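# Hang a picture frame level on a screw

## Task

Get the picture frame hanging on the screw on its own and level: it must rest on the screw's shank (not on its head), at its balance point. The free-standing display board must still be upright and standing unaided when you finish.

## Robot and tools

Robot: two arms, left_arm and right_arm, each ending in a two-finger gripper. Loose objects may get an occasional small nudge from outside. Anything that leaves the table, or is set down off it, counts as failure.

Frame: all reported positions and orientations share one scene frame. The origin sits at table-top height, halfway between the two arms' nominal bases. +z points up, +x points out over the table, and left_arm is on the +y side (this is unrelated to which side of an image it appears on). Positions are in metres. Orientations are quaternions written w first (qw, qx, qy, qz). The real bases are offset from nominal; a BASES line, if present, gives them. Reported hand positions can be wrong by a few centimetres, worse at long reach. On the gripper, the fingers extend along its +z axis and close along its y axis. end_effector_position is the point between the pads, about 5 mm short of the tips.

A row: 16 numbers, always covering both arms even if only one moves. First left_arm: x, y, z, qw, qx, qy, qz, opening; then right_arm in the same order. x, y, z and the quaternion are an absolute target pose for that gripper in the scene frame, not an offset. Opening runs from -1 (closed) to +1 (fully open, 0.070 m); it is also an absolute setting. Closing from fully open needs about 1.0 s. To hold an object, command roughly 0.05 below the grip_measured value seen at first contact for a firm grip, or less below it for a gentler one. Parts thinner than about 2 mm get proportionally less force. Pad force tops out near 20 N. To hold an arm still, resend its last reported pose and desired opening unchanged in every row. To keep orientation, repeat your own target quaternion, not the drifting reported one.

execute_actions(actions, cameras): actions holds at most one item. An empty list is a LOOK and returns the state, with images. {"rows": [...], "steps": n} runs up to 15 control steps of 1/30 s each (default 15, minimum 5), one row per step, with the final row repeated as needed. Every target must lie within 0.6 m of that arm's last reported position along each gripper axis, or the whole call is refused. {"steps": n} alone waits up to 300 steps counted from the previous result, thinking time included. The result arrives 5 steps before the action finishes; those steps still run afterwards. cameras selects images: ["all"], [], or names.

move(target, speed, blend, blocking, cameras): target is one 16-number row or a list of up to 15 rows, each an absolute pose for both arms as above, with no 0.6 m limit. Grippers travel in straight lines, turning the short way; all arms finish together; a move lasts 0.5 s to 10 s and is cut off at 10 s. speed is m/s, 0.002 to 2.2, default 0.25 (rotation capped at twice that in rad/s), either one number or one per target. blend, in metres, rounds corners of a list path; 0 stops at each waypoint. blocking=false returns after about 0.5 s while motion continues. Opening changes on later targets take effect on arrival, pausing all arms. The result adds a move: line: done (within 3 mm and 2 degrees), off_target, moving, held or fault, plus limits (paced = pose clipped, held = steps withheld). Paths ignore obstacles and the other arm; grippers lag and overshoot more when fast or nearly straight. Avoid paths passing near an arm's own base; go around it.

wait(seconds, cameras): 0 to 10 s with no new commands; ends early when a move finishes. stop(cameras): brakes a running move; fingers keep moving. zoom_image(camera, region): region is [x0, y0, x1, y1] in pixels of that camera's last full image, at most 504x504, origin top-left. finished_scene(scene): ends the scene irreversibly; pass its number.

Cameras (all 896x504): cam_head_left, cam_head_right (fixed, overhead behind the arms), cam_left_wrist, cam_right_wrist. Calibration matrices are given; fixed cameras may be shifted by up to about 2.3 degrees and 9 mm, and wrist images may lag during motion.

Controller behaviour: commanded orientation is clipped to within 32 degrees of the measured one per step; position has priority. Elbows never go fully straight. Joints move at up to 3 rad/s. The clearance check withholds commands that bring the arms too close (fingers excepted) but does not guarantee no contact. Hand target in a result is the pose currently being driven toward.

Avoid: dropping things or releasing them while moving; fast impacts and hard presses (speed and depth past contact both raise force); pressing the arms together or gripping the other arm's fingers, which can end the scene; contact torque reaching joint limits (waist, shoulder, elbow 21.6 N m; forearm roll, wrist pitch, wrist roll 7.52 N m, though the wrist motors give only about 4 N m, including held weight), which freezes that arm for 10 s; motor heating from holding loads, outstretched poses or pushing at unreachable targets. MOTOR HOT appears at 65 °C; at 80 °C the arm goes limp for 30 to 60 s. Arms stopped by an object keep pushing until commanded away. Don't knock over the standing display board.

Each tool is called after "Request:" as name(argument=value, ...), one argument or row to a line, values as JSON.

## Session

Request:
execute_actions(
  actions=[],
  cameras=["all"],
)

Request:
zoom_image(
  camera="cam_head_left",
  region=[350, 0, 620, 190],
)

Request:
zoom_image(
  camera="cam_head_right",
  region=[330, 0, 600, 190],
)

Scene clock: 0.00 s of 4500.00 s.
left_arm: end_effector_position=(+0.4202, +0.3387, +0.3327) grip_measured=+0.98 end_effector_quat_wxyz=(+0.569, -0.093, +0.773, -0.263) | right_arm: end_effector_position=(+0.0592, +0.1070, +0.2848) grip_measured=+0.98 end_effector_quat_wxyz=(-0.315, +0.854, -0.247, -0.332)
Joint positions: left_arm=[0.682 1.54 -1.063 -1.578 0.957 1.346 0.069] | right_arm=[1.098 1.584 -1.251 0.984 0.989 -1.935 0.069]
Joint torques (N m): no reading
Motor temperatures (°C): left_arm=[30 31 32 32 35 29] | right_arm=[29 30 32 34 37 31]
Hand target: left_arm +0.4202, +0.3387, +0.3327; +0.569, -0.093, +0.773, -0.263 | right_arm +0.0592, +0.1070, +0.2848; -0.315, +0.854, -0.247, -0.332
camera_calibration:
cam_left_wrist: T_world_to_cam=[[-0.138711, -0.855812, 0.498343, 0.185923], [-0.79869, -0.200849, -0.567233, 0.592911], [0.585536, -0.476703, -0.655668, 0.255234], [0, 0, 0, 1]] pos_world=[0.349893, 0.399872, 0.411014]
cam_right_wrist: T_world_to_cam=[[0.659904, 0.664249, 0.35114, -0.209496], [0.748492, -0.621906, -0.230199, 0.0814699], [0.0654668, 0.414735, -0.907584, 0.328533], [0, 0, 0, 1]] pos_world=[0.0557595, 0.0535699, 0.390488]

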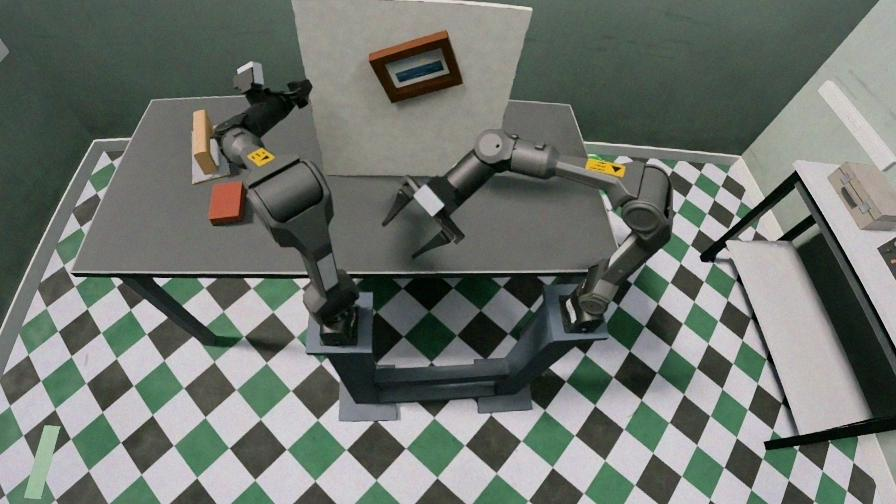

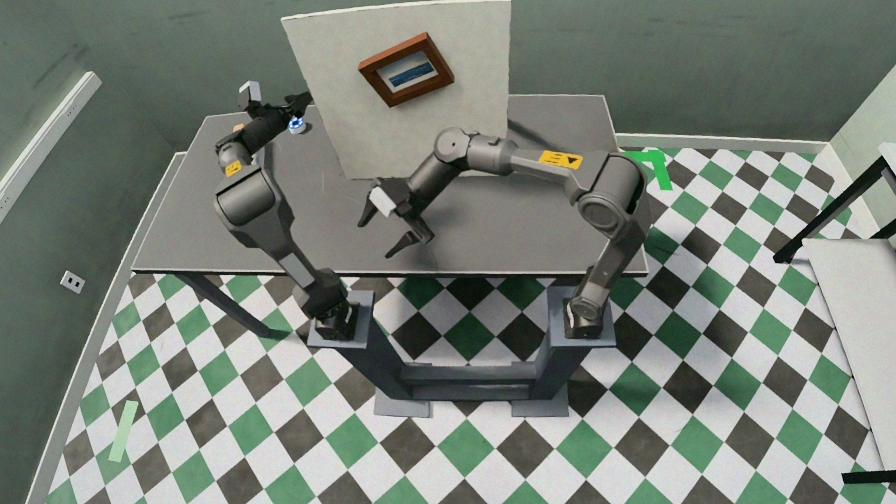

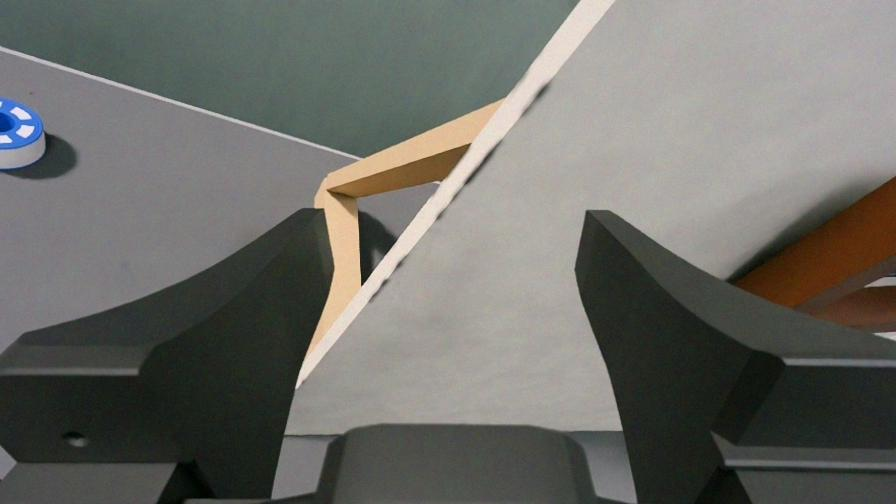

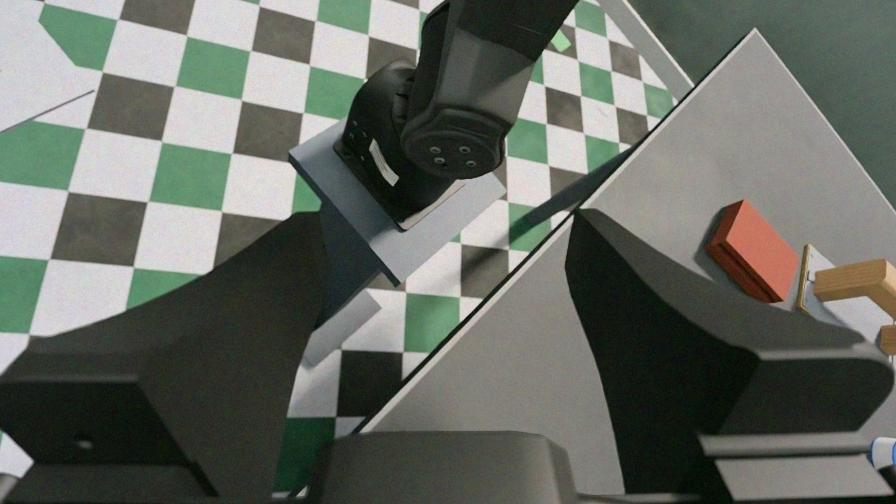

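Scaled by 1.867 from the camera's 896x504 image, which has a finer 1280x720 frame.

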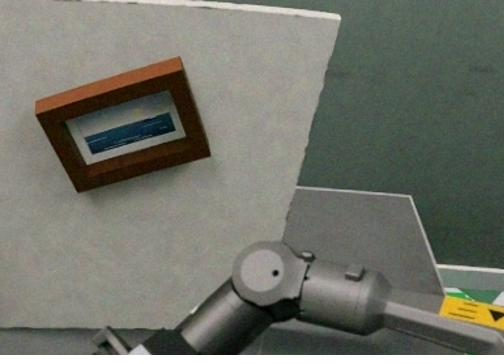

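Scaled by 1.867 from the camera's 896x504 image, which has a finer 1280x720 frame.

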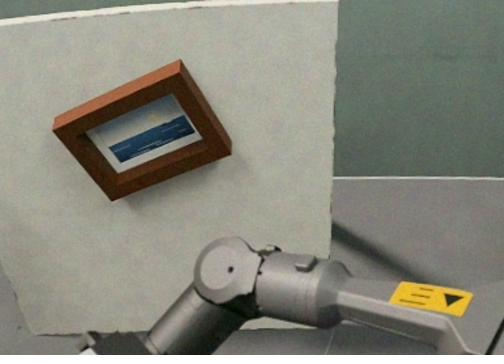

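Request:
move(
  target=[
    [0.30,0.33,0.36,0.707,0,0.707,0,-1,0.16,0.05,0.32,-0.315,0.854,-0.247,-0.332,-1],
    [0.28,0.24,0.38,0.707,0,0.707,0,-1,0.25,-0.12,0.35,0.707,0,0.707,0,-1],
    [0.27,0.105,0.40,0.741,0.073,0.665,-0.060,-1,0.26,-0.28,0.34,0.707,0,0.707,0,-1],
  ],
  speed=0.35,
)

Scene clock: 7.47 s of 4500.00 s.
left_arm: end_effector_position=(+0.2701, +0.1050, +0.3998) grip_measured=-1.00 end_effector_quat_wxyz=(+0.741, +0.073, +0.665, -0.060) | right_arm: end_effector_position=(+0.2601, -0.2800, +0.3400) grip_measured=-1.00 end_effector_quat_wxyz=(+0.707, +0.000, +0.707, +0.000)
Joint positions: left_arm=[-1.057 0.898 -0.564 -1.245 -0.934 1.206 0] | right_arm=[0.766 0.579 -0.331 1.399 -0.756 -1.337 0]
Joint torques (N m): left_arm=[-0.04 -1.5 -3 0.71 -0.41 0.05] | right_arm=[0.43 0.17 -3.83 -0.83 -0.23 0.25]
Motor temperatures (°C): left_arm=[30 31 32 32 35 29] | right_arm=[29 30 33 34 37 31]
Hand target: left_arm +0.2700, +0.1050, +0.4000; +0.741, +0.073, +0.665, -0.060 | right_arm +0.2600, -0.2800, +0.3400; +0.707, +0.000, +0.707, +0.000
Off the commanded pose: left_arm 0.000 m, 0 deg | right_arm 0.000 m, 0 deg.
Kept back: nothing.
move: done
camera_calibration:
cam_left_wrist: T_world_to_cam=[[-0.161389, -0.98619, -0.0371829, 0.165531], [-0.458287, 0.10826, -0.882187, 0.465689], [0.874029, -0.125335, -0.46943, 0.0864827], [0, 0, 0, 1]] pos_world=[0.164546, 0.123669, 0.457577]
cam_right_wrist: T_world_to_cam=[[-0.010072, -0.99921, -0.0384455, -0.263423], [-0.610542, 0.036594, -0.791138, 0.431747], [0.791919, 0.0155043, -0.610429, 0.124267], [0, 0, 0, 1]] pos_world=[0.162537, -0.280941, 0.4073]

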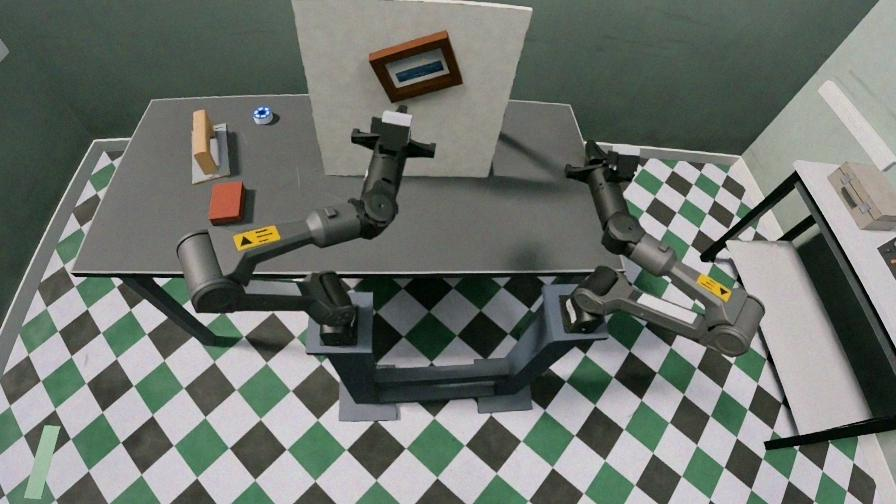

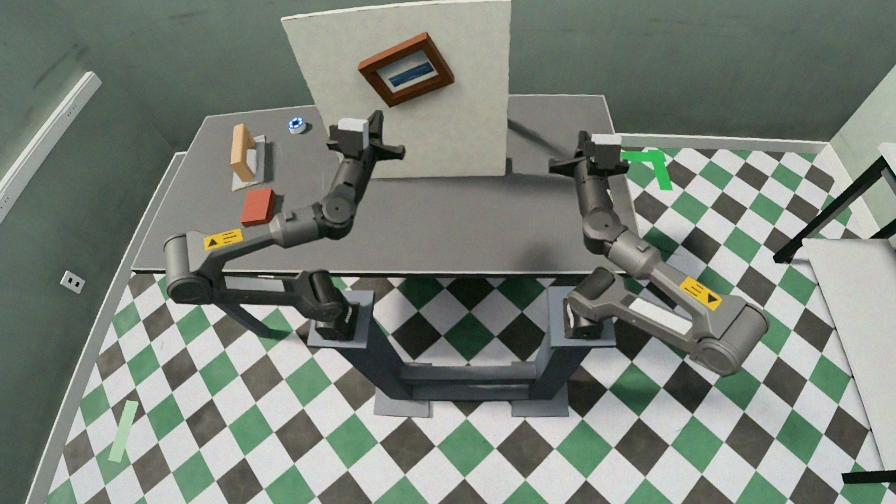

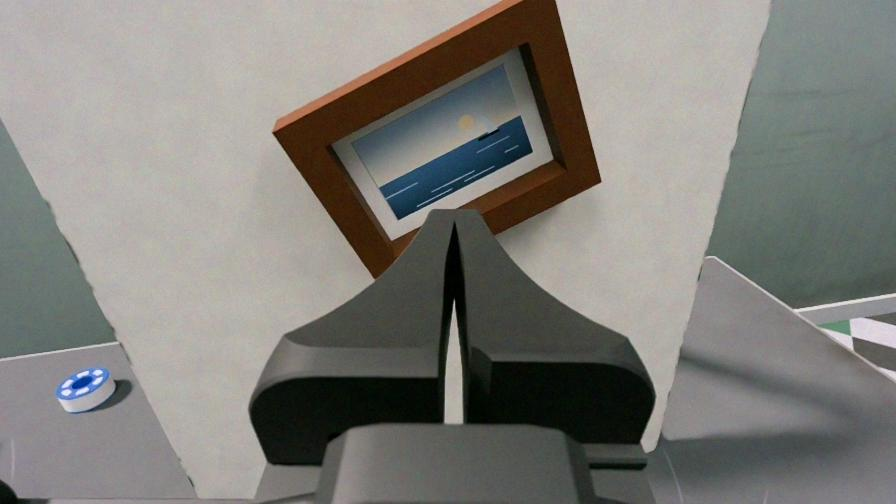

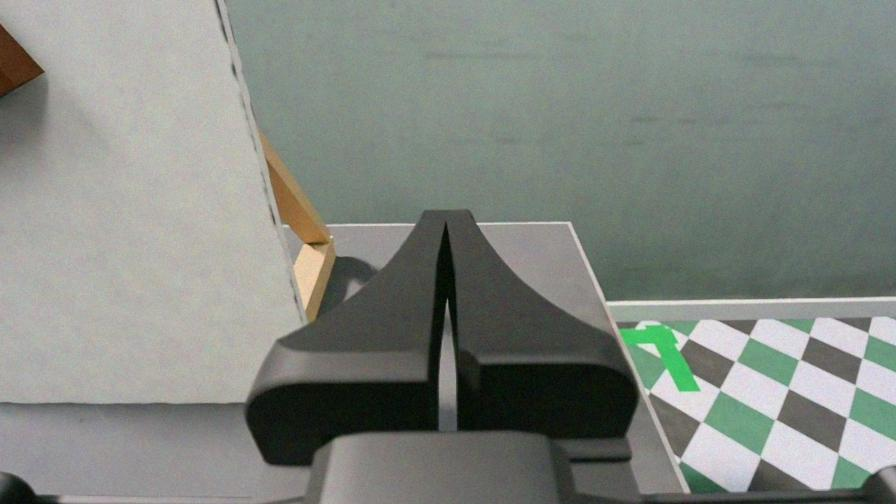

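Request:
move(
  target=[
    [0.28,0.26,0.36,0.707,0,0.707,0,0.286,0.26,-0.28,0.34,0.707,0,0.707,0,-1],
    [0.36,0.063,0.341,0.4005,-0.5827,0.4005,-0.5827,0.286,0.26,-0.28,0.34,0.707,0,0.707,0,-1],
  ],
  speed=0.25,
)

Scene clock: 13.67 s of 4500.00 s.
left_arm: end_effector_position=(+0.3602, +0.0628, +0.3408) grip_measured=+0.29 end_effector_quat_wxyz=(-0.400, +0.583, -0.401, +0.583) | right_arm: end_effector_position=(+0.2601, -0.2800, +0.3400) grip_measured=-1.00 end_effector_quat_wxyz=(+0.707, +0.000, +0.707, +0.000)
Joint positions: left_arm=[-0.904 1.422 -0.77 -1.177 -1.025 -1.043 0.045] | right_arm=[0.766 0.579 -0.331 1.399 -0.756 -1.337 0]
Joint torques (N m): left_arm=[-0.26 -4.57 -2.6 0.66 -1.04 0.06] | right_arm=[0.69 0.28 -3.81 -0.73 -0.13 0.19]
Motor temperatures (°C): left_arm=[30 31 32 32 35 29] | right_arm=[29 30 33 34 37 31]
Hand target: left_arm +0.3600, +0.0630, +0.3410; -0.401, +0.583, -0.401, +0.583 | right_arm +0.2600, -0.2800, +0.3400; +0.707, +0.000, +0.707, +0.000
Off the commanded pose: left_arm 0.000 m, 0 deg | right_arm 0.000 m, 0 deg.
Kept back: nothing.
move: done
camera_calibration:
cam_left_wrist: T_world_to_cam=[[0.0238795, 0.348227, 0.937106, -0.346277], [-0.560098, -0.771783, 0.301066, 0.148225], [0.828082, -0.53206, 0.176611, -0.20329], [0, 0, 0, 1]] pos_world=[0.25963, 0.126818, 0.315776]
cam_right_wrist: T_world_to_cam=[[-0.010072, -0.99921, -0.0384455, -0.263423], [-0.610542, 0.036594, -0.791138, 0.431747], [0.791919, 0.0155043, -0.610429, 0.124267], [0, 0, 0, 1]] pos_world=[0.162537, -0.280941, 0.4073]

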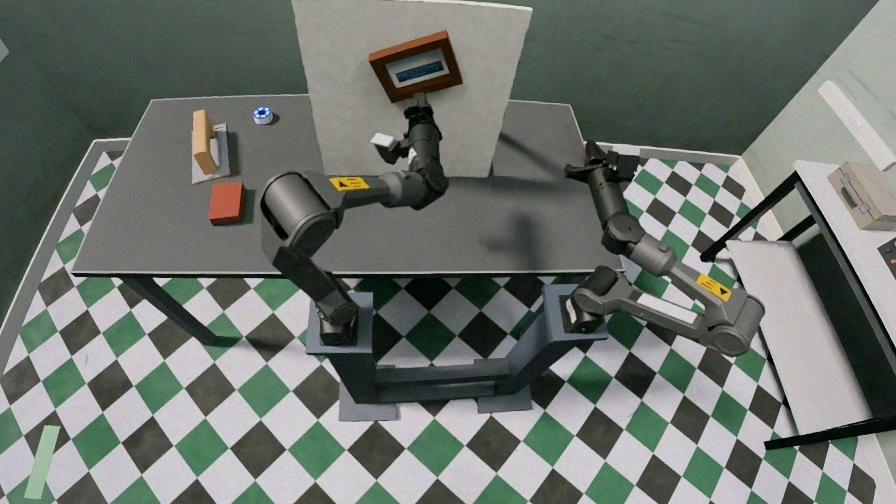

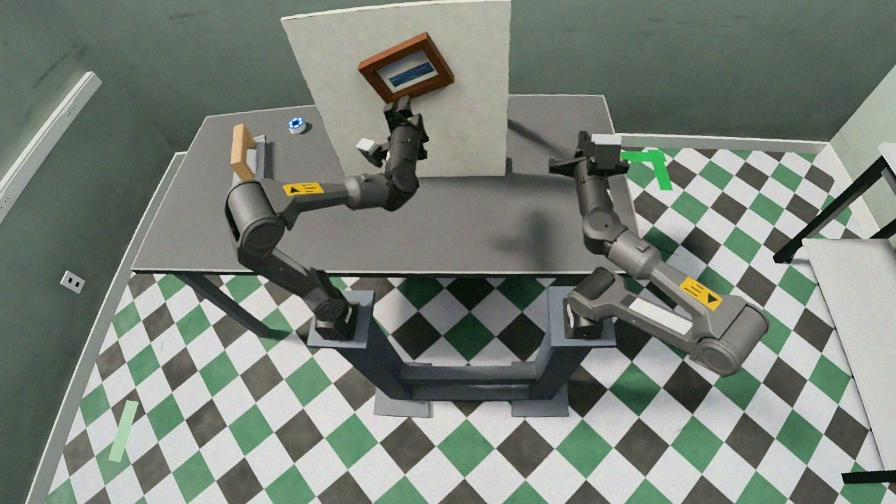

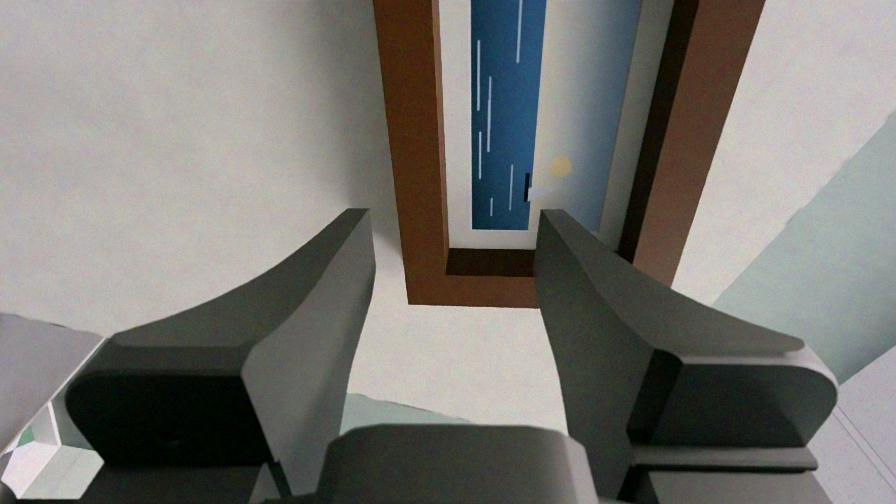

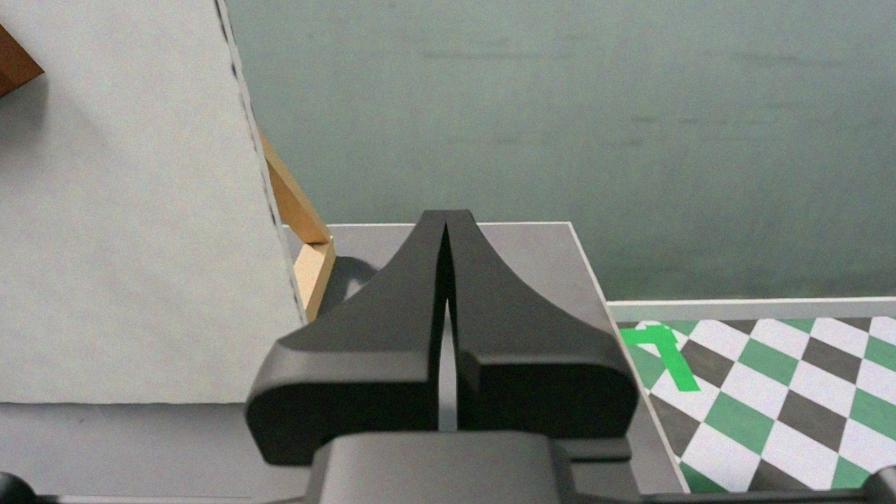

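Request:
move(
  target=[
    [0.395,0.058,0.328,0.3877,-0.5913,0.3877,-0.5913,0.286,0.26,-0.28,0.34,0.707,0,0.707,0,-1],
  ],
  speed=0.1,
  cameras=["cam_left_wrist"],
)

Scene clock: 16.60 s of 4500.00 s.
left_arm: end_effector_position=(+0.3954, +0.0580, +0.3276) grip_measured=+0.29 end_effector_quat_wxyz=(-0.388, +0.591, -0.388, +0.591) | right_arm: end_effector_position=(+0.2601, -0.2800, +0.3400) grip_measured=-1.00 end_effector_quat_wxyz=(+0.707, +0.000, +0.707, +0.000)
Joint positions: left_arm=[-0.804 1.538 -0.833 -1.067 -0.973 -1.186 0.045] | right_arm=[0.766 0.579 -0.331 1.399 -0.756 -1.337 0]
Joint torques (N m): left_arm=[-0.58 -6.38 -2.64 0.41 -1.1 0.1] | right_arm=[0.66 0.35 -3.85 -0.73 -0.09 0.15]
Motor temperatures (°C): left_arm=[30 31 32 32 35 29] | right_arm=[29 30 33 34 37 31]
Hand target: left_arm +0.3950, +0.0580, +0.3280; -0.388, +0.591, -0.388, +0.591 | right_arm +0.2600, -0.2800, +0.3400; +0.707, +0.000, +0.707, +0.000
Off the commanded pose: left_arm 0.001 m, 0 deg | right_arm 0.000 m, 0 deg.
Kept back: nothing.
move: done
camera_calibration:
cam_left_wrist: T_world_to_cam=[[0.0236872, 0.387802, 0.921438, -0.330187], [-0.559744, -0.758536, 0.333631, 0.156619], [0.828327, -0.523673, 0.199102, -0.240657], [0, 0, 0, 1]] pos_world=[0.294831, 0.120822, 0.299909]
Images, in order (width x height): cam_left_wrist 896x504.

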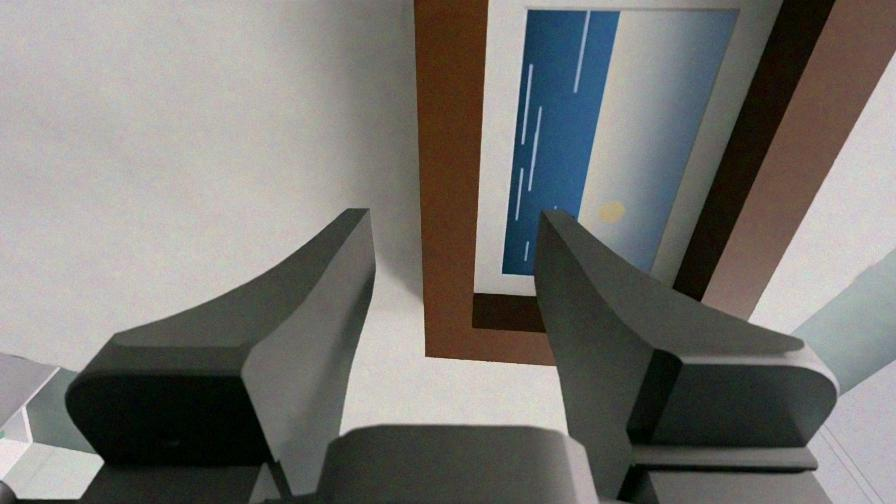

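Request:
move(
  target=[
    [0.415,0.0575,0.326,0.3929,-0.5879,0.3929,-0.5879,0.286,0.26,-0.28,0.34,0.707,0,0.707,0,-1],
    [0.427,0.0575,0.326,0.3929,-0.5879,0.3929,-0.5879,0.286,0.26,-0.28,0.34,0.707,0,0.707,0,-1],
  ],
  speed=[0.08,0.03],
  cameras=["cam_left_wrist"],
)

Scene clock: 17.90 s of 4500.00 s.
left_arm: end_effector_position=(+0.4272, +0.0575, +0.3260) grip_measured=+0.29 end_effector_quat_wxyz=(-0.393, +0.588, -0.393, +0.588) | right_arm: end_effector_position=(+0.2601, -0.2800, +0.3400) grip_measured=-1.00 end_effector_quat_wxyz=(+0.707, +0.000, +0.707, +0.000)
Joint positions: left_arm=[-0.72 1.617 -0.919 -0.996 -0.911 -1.205 0.045] | right_arm=[0.766 0.579 -0.331 1.399 -0.756 -1.337 0]
Joint torques (N m): left_arm=[-0.09 -5.79 -2.73 0.47 -1.02 -0.07] | right_arm=[0.63 0.34 -3.86 -0.73 -0.09 0.14]
Motor temperatures (°C): left_arm=[30 31 32 32 35 29] | right_arm=[29 30 33 34 37 31]
Hand target: left_arm +0.4270, +0.0575, +0.3260; -0.393, +0.588, -0.393, +0.588 | right_arm +0.2600, -0.2800, +0.3400; +0.707, +0.000, +0.707, +0.000
Off the commanded pose: left_arm 0.000 m, 0 deg | right_arm 0.000 m, 0 deg.
Kept back: nothing.
move: done
camera_calibration:
cam_left_wrist: T_world_to_cam=[[0.0232401, 0.371976, 0.927951, -0.330358], [-0.560088, -0.764014, 0.320288, 0.179357], [0.828107, -0.527178, 0.190584, -0.263851], [0, 0, 0, 1]] pos_world=[0.32663, 0.12082, 0.299396]
Images, in order (width x height): cam_left_wrist 896x504.

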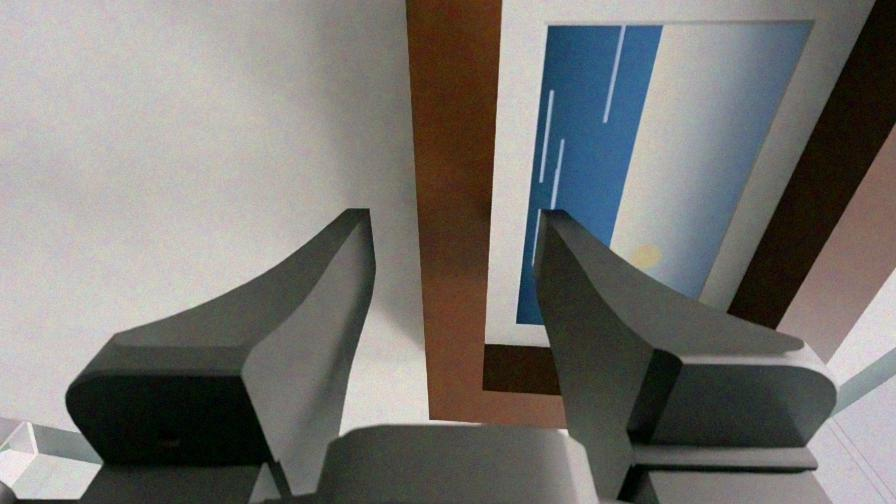

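Request:
move(
  target=[
    [0.434,0.0575,0.326,0.3929,-0.5879,0.3929,-0.5879,0.286,0.26,-0.28,0.34,0.707,0,0.707,0,-1],
    [0.434,0.0575,0.326,0.3929,-0.5879,0.3929,-0.5879,-0.42,0.26,-0.28,0.34,0.707,0,0.707,0,-1],
  ],
  speed=0.03,
  cameras=["cam_left_wrist"],
)

Scene clock: 19.47 s of 4500.00 s.
left_arm: end_effector_position=(+0.4341, +0.0576, +0.3260) grip_measured=-0.42 end_effector_quat_wxyz=(-0.393, +0.588, -0.393, +0.588) | right_arm: end_effector_position=(+0.2601, -0.2800, +0.3400) grip_measured=-1.00 end_effector_quat_wxyz=(+0.707, +0.000, +0.707, +0.000)
Joint positions: left_arm=[-0.703 1.634 -0.94 -0.984 -0.898 -1.21 0.02] | right_arm=[0.766 0.579 -0.331 1.399 -0.756 -1.337 0]
Joint torques (N m): left_arm=[-0.24 -5.78 -2.83 0.47 -1.01 -0.07] | right_arm=[0.65 0.37 -3.83 -0.74 -0.1 0.11]
Motor temperatures (°C): left_arm=[30 31 32 32 35 29] | right_arm=[29 30 33 34 37 31]
Hand target: left_arm +0.4340, +0.0575, +0.3260; -0.393, +0.588, -0.393, +0.588 | right_arm +0.2600, -0.2800, +0.3400; +0.707, +0.000, +0.707, +0.000
Off the commanded pose: left_arm 0.000 m, 0 deg | right_arm 0.000 m, 0 deg.
Kept back: nothing.
move: done
camera_calibration:
cam_left_wrist: T_world_to_cam=[[0.0228258, 0.371916, 0.927986, -0.330291], [-0.559862, -0.764269, 0.320074, 0.183274], [0.828272, -0.52685, 0.190777, -0.269699], [0, 0, 0, 1]] pos_world=[0.333531, 0.12082, 0.299296]
Images, in order (width x height): cam_left_wrist 896x504.

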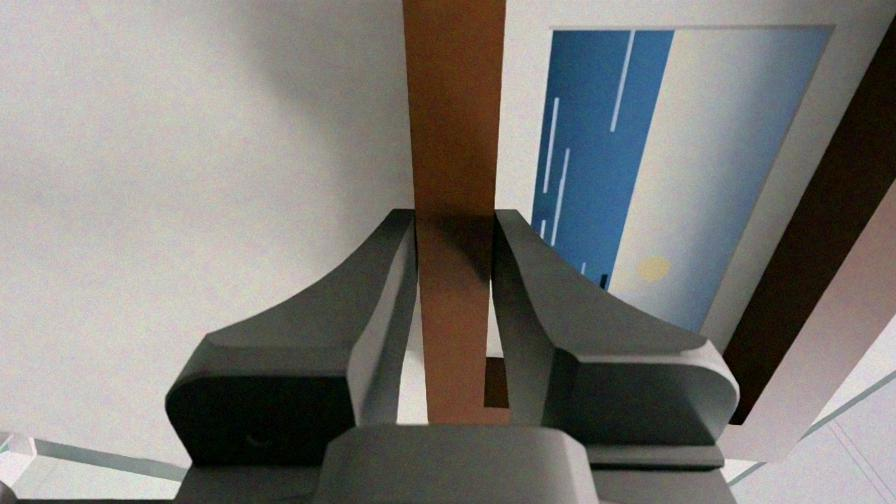

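Request:
move(
  target=[
    [0.434,0.0575,0.326,0.3929,-0.5879,0.3929,-0.5879,-0.6,0.29,-0.20,0.48,0.4,0.128,0.82,0.35,-1],
    [0.434,0.0575,0.326,0.3929,-0.5879,0.3929,-0.5879,-0.6,0.385,-0.04,0.53,0.293,0.128,0.82,0.475,-1],
  ],
  speed=0.2,
)

Request:
zoom_image(
  camera="cam_right_wrist",
  region=[300, 60, 600, 228],
)

Scene clock: 26.63 s of 4500.00 s.
left_arm: end_effector_position=(+0.4341, +0.0576, +0.3260) grip_measured=-0.45 end_effector_quat_wxyz=(-0.393, +0.588, -0.393, +0.588) | right_arm: end_effector_position=(+0.3851, -0.0401, +0.5301) grip_measured=-1.00 end_effector_quat_wxyz=(+0.293, +0.128, +0.820, +0.475)
Joint positions: left_arm=[-0.703 1.634 -0.94 -0.984 -0.898 -1.21 0.019] | right_arm=[0.447 1.7 -2.251 0.457 1.106 0.78 0]
Joint torques (N m): left_arm=[-2.17 -5.53 -1.17 0.3 0.08 0.16] | right_arm=[0.25 -5.86 -3.39 0.18 -0.79 0.09]
Motor temperatures (°C): left_arm=[30 31 32 32 35 29] | right_arm=[29 30 33 34 37 31]
Hand target: left_arm +0.4340, +0.0575, +0.3260; -0.393, +0.588, -0.393, +0.588 | right_arm +0.3850, -0.0400, +0.5300; +0.293, +0.128, +0.820, +0.475
Off the commanded pose: left_arm 0.000 m, 0 deg | right_arm 0.000 m, 0 deg.
Kept back: nothing.
move: done; limits=paced
camera_calibration:
cam_left_wrist: T_world_to_cam=[[0.0228258, 0.371916, 0.927986, -0.330291], [-0.559862, -0.764269, 0.320074, 0.183274], [0.828272, -0.52685, 0.190777, -0.269699], [0, 0, 0, 1]] pos_world=[0.333531, 0.12082, 0.299296]
cam_right_wrist: T_world_to_cam=[[0.0318644, -0.50362, -0.863338, 0.425821], [-0.999446, -0.0243198, -0.0227012, 0.389599], [-0.00956345, 0.863583, -0.504116, 0.423926], [0, 0, 0, 1]] pos_world=[0.379869, -0.142168, 0.590179]

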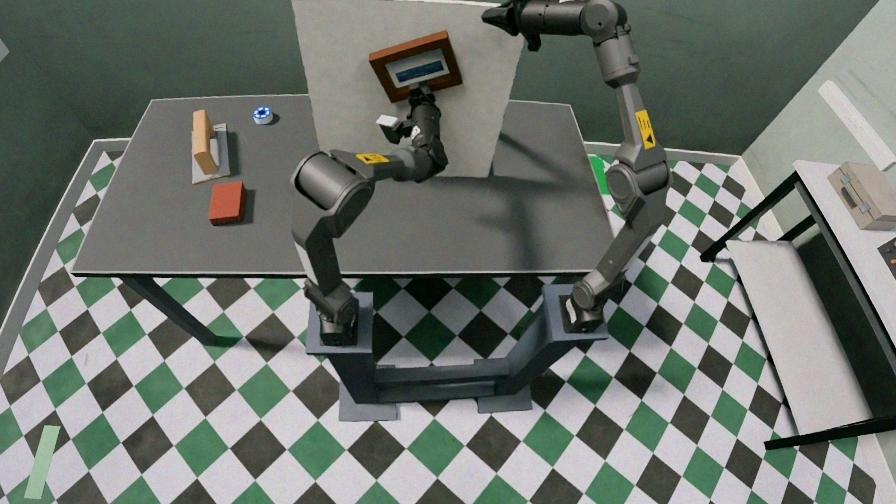

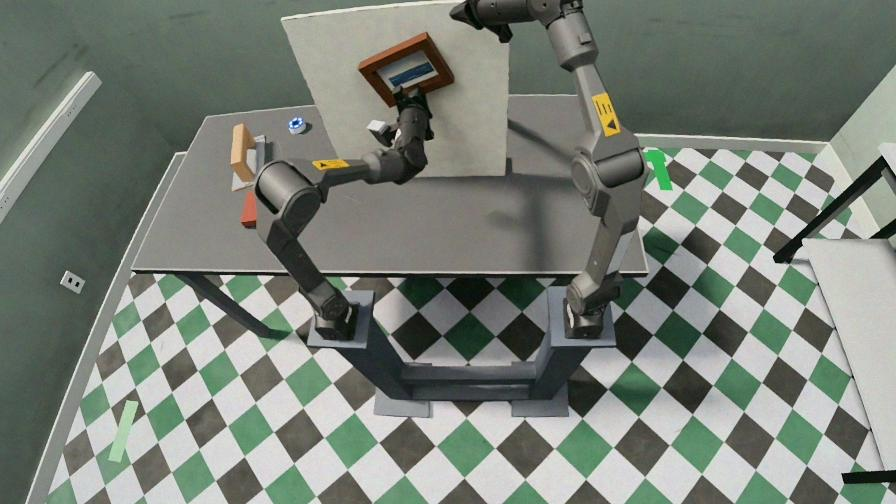

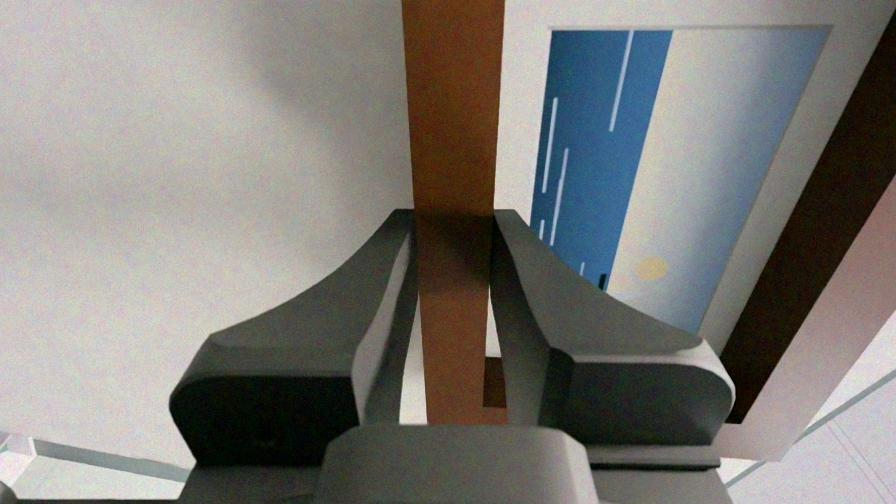

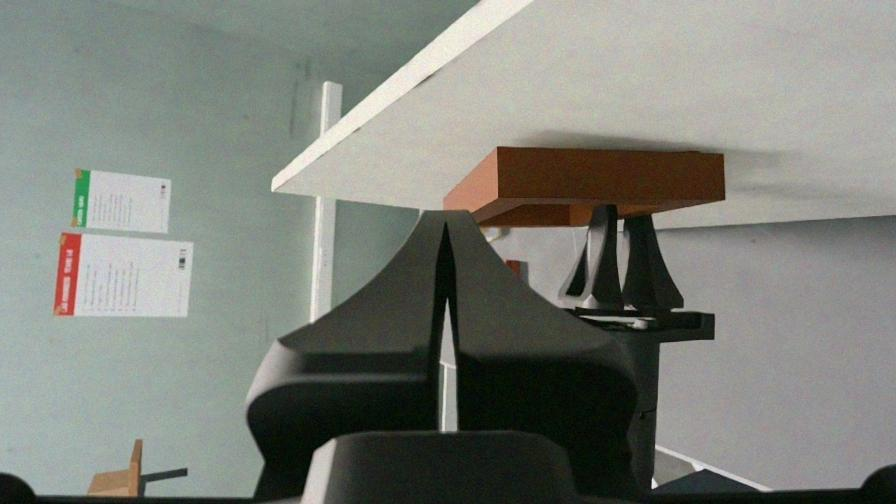

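Scaled by 1.680 from the camera's 896x504 image, which has a finer 1280x720 frame.

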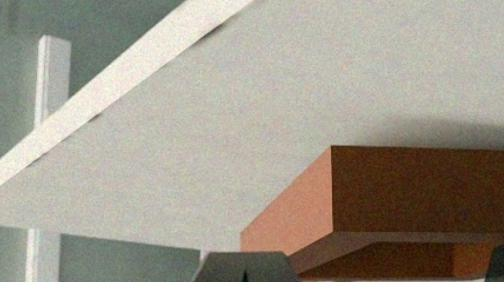

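Request:
move(
  target=[0.434,0.0575,0.3325,0.3929,-0.5879,0.3929,-0.5879,-0.7,0.385,-0.04,0.53,0.293,0.128,0.82,0.475,-1],
  speed=0.02,
  cameras=["cam_left_wrist","cam_right_wrist"],
)

Scene clock: 27.57 s of 4500.00 s.
left_arm: end_effector_position=(+0.4339, +0.0568, +0.3312) grip_measured=-0.45 end_effector_quat_wxyz=(-0.392, +0.588, -0.395, +0.587) | right_arm: end_effector_position=(+0.3851, -0.0401, +0.5301) grip_measured=-1.00 end_effector_quat_wxyz=(+0.293, +0.128, +0.820, +0.475)
Joint positions: left_arm=[-0.704 1.624 -0.954 -1.001 -0.881 -1.181 0.019] | right_arm=[0.447 1.7 -2.251 0.457 1.106 0.78 0]
Joint torques (N m): left_arm=[0.22 -7.91 -4.12 0.59 -1.66 -0.01] | right_arm=[-0.37 -7.07 -3.15 0.12 -0.82 0.17]
Motor temperatures (°C): left_arm=[30 31 32 32 35 29] | right_arm=[29 30 33 34 37 31]
Hand target: left_arm +0.4340, +0.0575, +0.3325; -0.393, +0.588, -0.393, +0.588 | right_arm +0.3850, -0.0400, +0.5300; +0.293, +0.128, +0.820, +0.475
Off the commanded pose: left_arm 0.001 m, 0 deg | right_arm 0.000 m, 0 deg.
Kept back: nothing.
move: done
camera_calibration:
cam_left_wrist: T_world_to_cam=[[0.026919, 0.369434, 0.928867, -0.336761], [-0.560916, -0.763552, 0.319939, 0.181393], [0.827435, -0.529629, 0.186667, -0.269045], [0, 0, 0, 1]] pos_world=[0.333429, 0.12042, 0.304993]
cam_right_wrist: T_world_to_cam=[[0.0318644, -0.50362, -0.863338, 0.425821], [-0.999446, -0.0243198, -0.0227012, 0.389599], [-0.00956345, 0.863583, -0.504116, 0.423926], [0, 0, 0, 1]] pos_world=[0.379869, -0.142168, 0.590179]
Images, in order (width x height): cam_left_wrist 896x504, cam_right_wrist 896x504.

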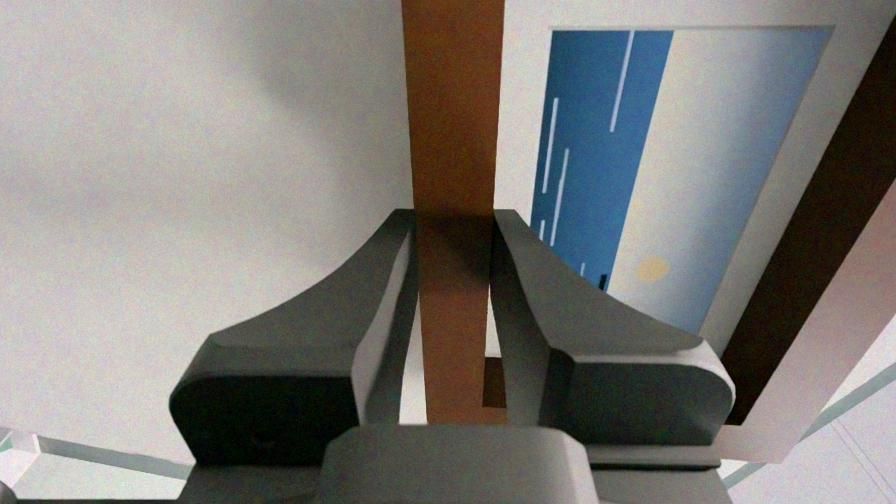

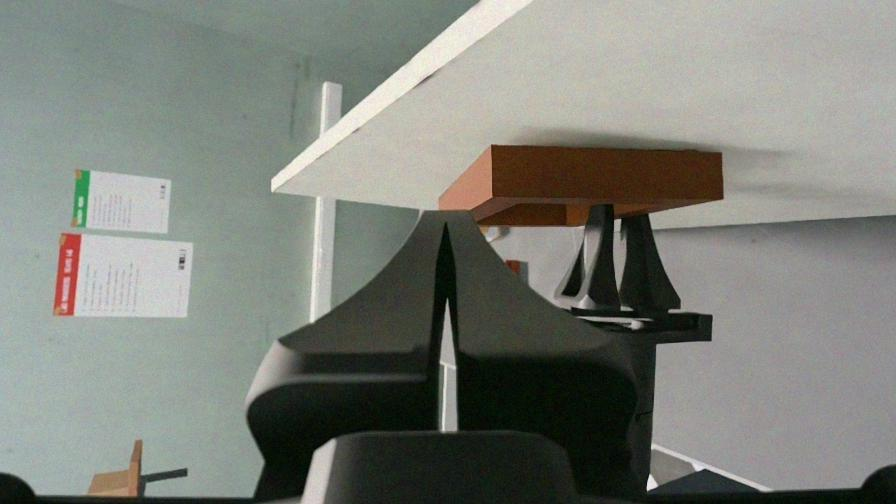

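Request:
move(
  target=[
    [0.434,0.0575,0.3365,0.3929,-0.5879,0.3929,-0.5879,-0.7,0.385,-0.04,0.53,0.293,0.128,0.82,0.475,-1],
    [0.434,0.0765,0.334,0.5,-0.5,0.5,-0.5,-0.7,0.385,-0.04,0.53,0.293,0.128,0.82,0.475,-1],
  ],
  speed=[0.03,0.05],
  cameras=["cam_left_wrist","cam_right_wrist"],
)

Request:
zoom_image(
  camera="cam_right_wrist",
  region=[400, 100, 700, 268],
)

Scene clock: 32.63 s of 4500.00 s.
left_arm: end_effector_position=(+0.4340, +0.0763, +0.3338) grip_measured=-0.45 end_effector_quat_wxyz=(+0.500, -0.500, +0.500, -0.500) | right_arm: end_effector_position=(+0.3851, -0.0401, +0.5301) grip_measured=-1.00 end_effector_quat_wxyz=(+0.293, +0.128, +0.820, +0.475)
Joint positions: left_arm=[-0.649 1.581 -0.912 -0.949 -0.846 -0.825 0.019] | right_arm=[0.447 1.7 -2.251 0.457 1.106 0.78 0]
Joint torques (N m): left_arm=[0.72 -7.53 -3.12 0.86 -1.16 0.01] | right_arm=[-0.46 -7.05 -3.19 0.15 -0.81 0.12]
Motor temperatures (°C): left_arm=[30 31 32 32 35 29] | right_arm=[29 30 33 34 38 31]
Hand target: left_arm +0.4340, +0.0765, +0.3340; +0.500, -0.500, +0.500, -0.500 | right_arm +0.3850, -0.0400, +0.5300; +0.293, +0.128, +0.820, +0.475
Off the commanded pose: left_arm 0.000 m, 0 deg | right_arm 0.000 m, 0 deg.
Kept back: nothing.
move: done
camera_calibration:
cam_left_wrist: T_world_to_cam=[[0.0235414, -0.0116533, 0.999655, -0.339536], [-0.5601, -0.828418, 0.00353295, 0.305649], [0.828091, -0.55999, -0.0260291, -0.186264], [0, 0, 0, 1]] pos_world=[0.33343, 0.144943, 0.33349]
cam_right_wrist: T_world_to_cam=[[0.0318644, -0.50362, -0.863338, 0.425821], [-0.999446, -0.0243198, -0.0227012, 0.389599], [-0.00956345, 0.863583, -0.504116, 0.423926], [0, 0, 0, 1]] pos_world=[0.379869, -0.142168, 0.590179]
Images, in order (width x height): cam_left_wrist 896x504, cam_right_wrist 896x504.

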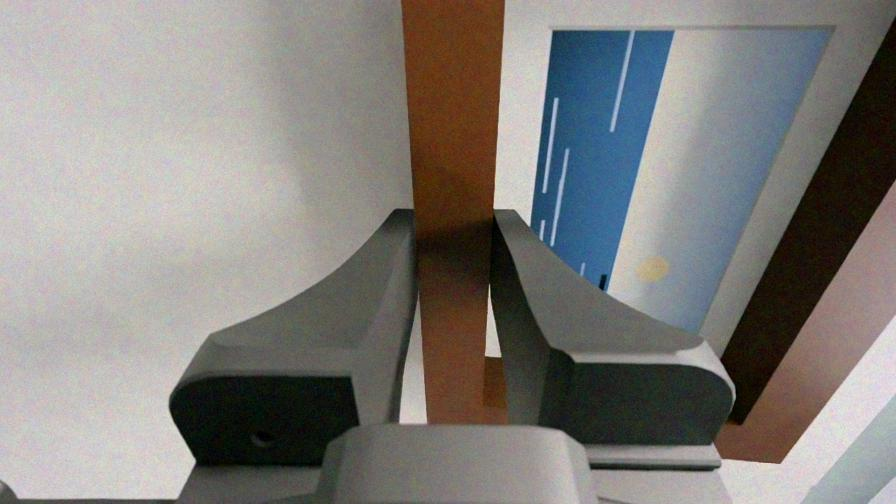

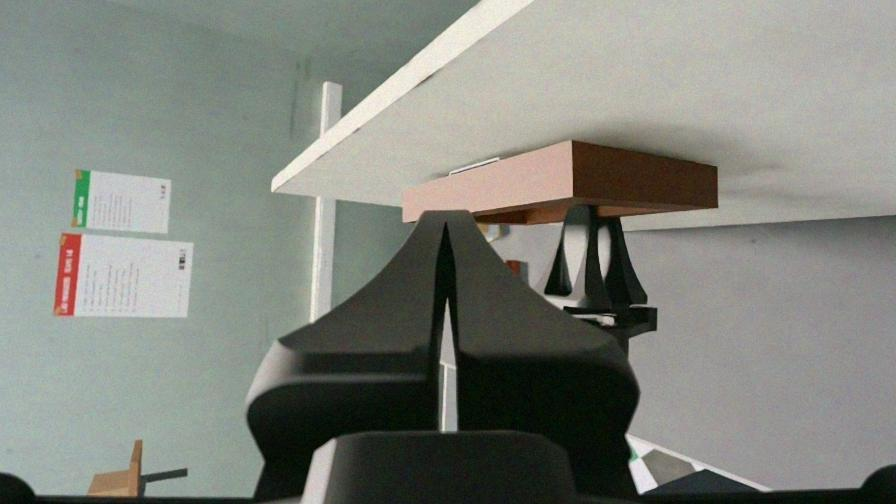

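Scaled by 1.680 from the camera's 896x504 image, which has a finer 1280x720 frame.

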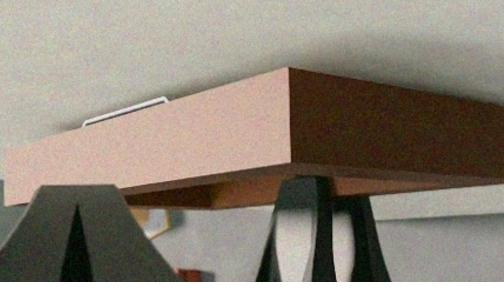

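Request:
zoom_image(
  camera="cam_right_wrist",
  region=[430, 130, 530, 186],
)

Scaled by 5.040 from the camera's 896x504 image, which has a finer 1280x720 frame.

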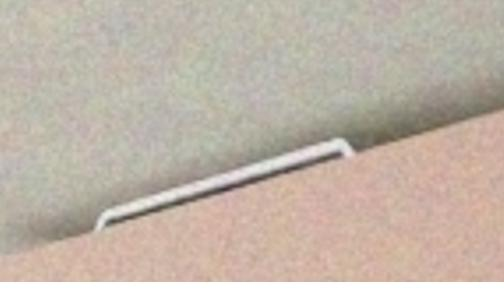

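Request:
move(
  target=[0.434,0.0765,0.329,0.5,-0.5,0.5,-0.5,-0.7,0.385,-0.04,0.53,0.293,0.128,0.82,0.475,-1],
  speed=0.02,
  cameras=["cam_right_wrist"],
)

Request:
zoom_image(
  camera="cam_right_wrist",
  region=[430, 130, 530, 186],
)

Scene clock: 33.77 s of 4500.00 s.
left_arm: end_effector_position=(+0.4338, +0.0763, +0.3291) grip_measured=-0.45 end_effector_quat_wxyz=(+0.500, -0.500, +0.500, -0.500) | right_arm: end_effector_position=(+0.3851, -0.0401, +0.5301) grip_measured=-1.00 end_effector_quat_wxyz=(+0.293, +0.128, +0.820, +0.475)
Joint positions: left_arm=[-0.649 1.589 -0.899 -0.934 -0.858 -0.848 0.019] | right_arm=[0.447 1.7 -2.251 0.457 1.106 0.78 0]
Joint torques (N m): left_arm=[0.44 -5.69 -3.15 0.75 -1.52 0.01] | right_arm=[-0.46 -7.06 -3.17 0.16 -0.81 0.11]
Motor temperatures (°C): left_arm=[30 31 32 32 35 29] | right_arm=[29 30 33 34 38 31]
Hand target: left_arm +0.4340, +0.0765, +0.3290; +0.500, -0.500, +0.500, -0.500 | right_arm +0.3850, -0.0400, +0.5300; +0.293, +0.128, +0.820, +0.475
Off the commanded pose: left_arm 0.000 m, 0 deg | right_arm 0.000 m, 0 deg.
Kept back: nothing.
move: done
camera_calibration:
cam_right_wrist: T_world_to_cam=[[0.0318644, -0.50362, -0.863338, 0.425821], [-0.999446, -0.0243198, -0.0227012, 0.389599], [-0.00956345, 0.863583, -0.504116, 0.423926], [0, 0, 0, 1]] pos_world=[0.379869, -0.142168, 0.590179]
Images, in order (width x height): cam_right_wrist 896x504.

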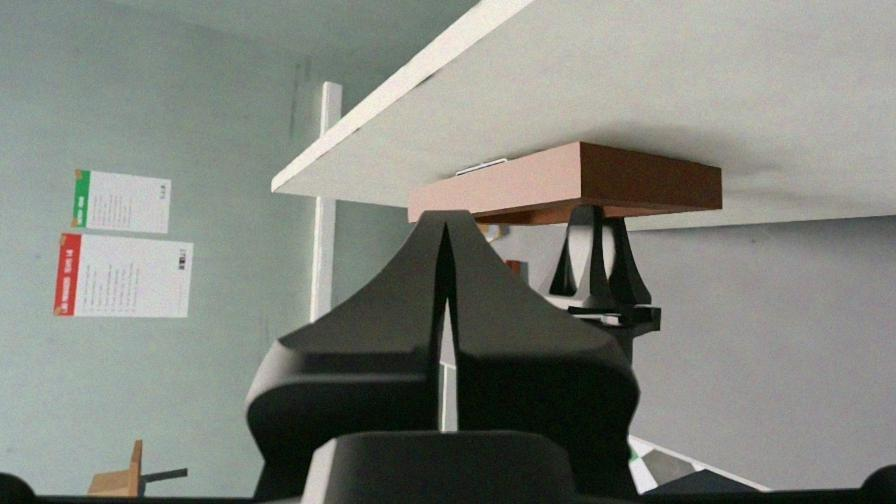

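Scaled by 5.040 from the camera's 896x504 image, which has a finer 1280x720 frame.

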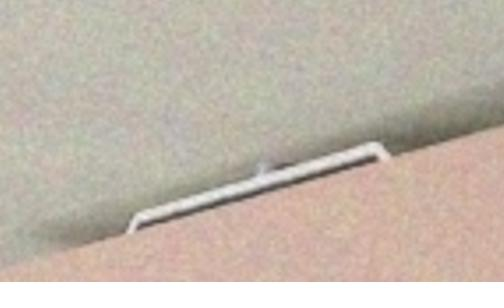

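Request:
move(
  target=[0.434,0.0765,0.3255,0.5,-0.5,0.5,-0.5,-0.7,0.385,-0.04,0.53,0.293,0.128,0.82,0.475,-1],
  speed=0.02,
  cameras=["cam_right_wrist"],
)

Request:
zoom_image(
  camera="cam_right_wrist",
  region=[430, 130, 530, 186],
)

Scene clock: 34.73 s of 4500.00 s.
left_arm: end_effector_position=(+0.4339, +0.0762, +0.3257) grip_measured=-0.45 end_effector_quat_wxyz=(+0.500, -0.500, +0.500, -0.500) | right_arm: end_effector_position=(+0.3851, -0.0401, +0.5301) grip_measured=-1.00 end_effector_quat_wxyz=(+0.293, +0.128, +0.820, +0.475)
Joint positions: left_arm=[-0.649 1.596 -0.892 -0.924 -0.867 -0.863 0.019] | right_arm=[0.447 1.7 -2.251 0.457 1.106 0.78 0]
Joint torques (N m): left_arm=[-0.05 -5.98 -3.04 0.8 -1.58 -0.04] | right_arm=[-0.44 -7.01 -3.17 0.17 -0.8 0.1]
Motor temperatures (°C): left_arm=[30 31 32 32 35 29] | right_arm=[29 30 33 34 38 31]
Hand target: left_arm +0.4340, +0.0765, +0.3255; +0.500, -0.500, +0.500, -0.500 | right_arm +0.3850, -0.0400, +0.5300; +0.293, +0.128, +0.820, +0.475
Off the commanded pose: left_arm 0.000 m, 0 deg | right_arm 0.000 m, 0 deg.
Kept back: nothing.
move: done
camera_calibration:
cam_right_wrist: T_world_to_cam=[[0.0318644, -0.50362, -0.863338, 0.425821], [-0.999446, -0.0243198, -0.0227012, 0.389599], [-0.00956345, 0.863583, -0.504116, 0.423926], [0, 0, 0, 1]] pos_world=[0.379869, -0.142168, 0.590179]
Images, in order (width x height): cam_right_wrist 896x504.

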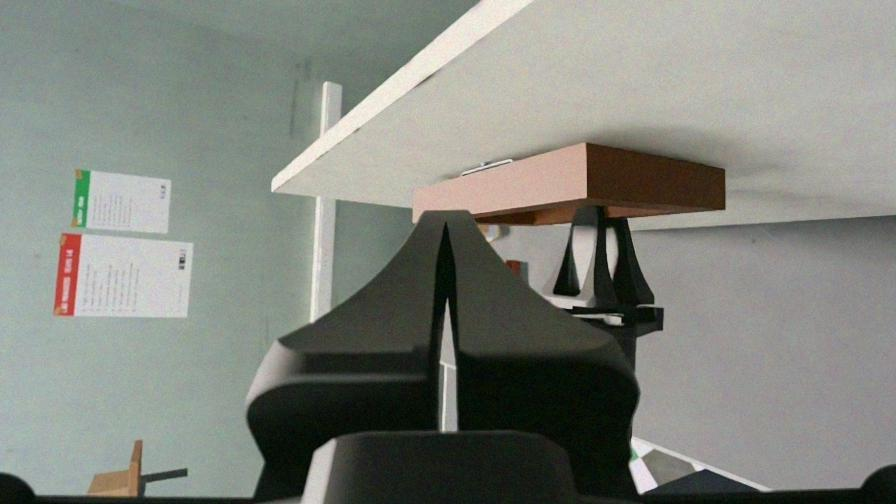

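Scaled by 5.040 from the camera's 896x504 image, which has a finer 1280x720 frame.

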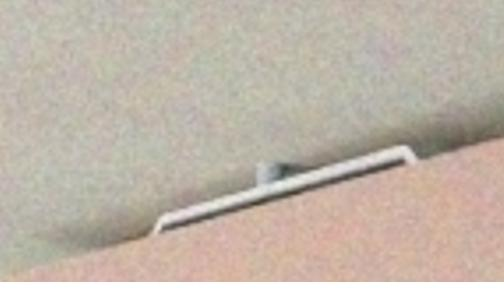

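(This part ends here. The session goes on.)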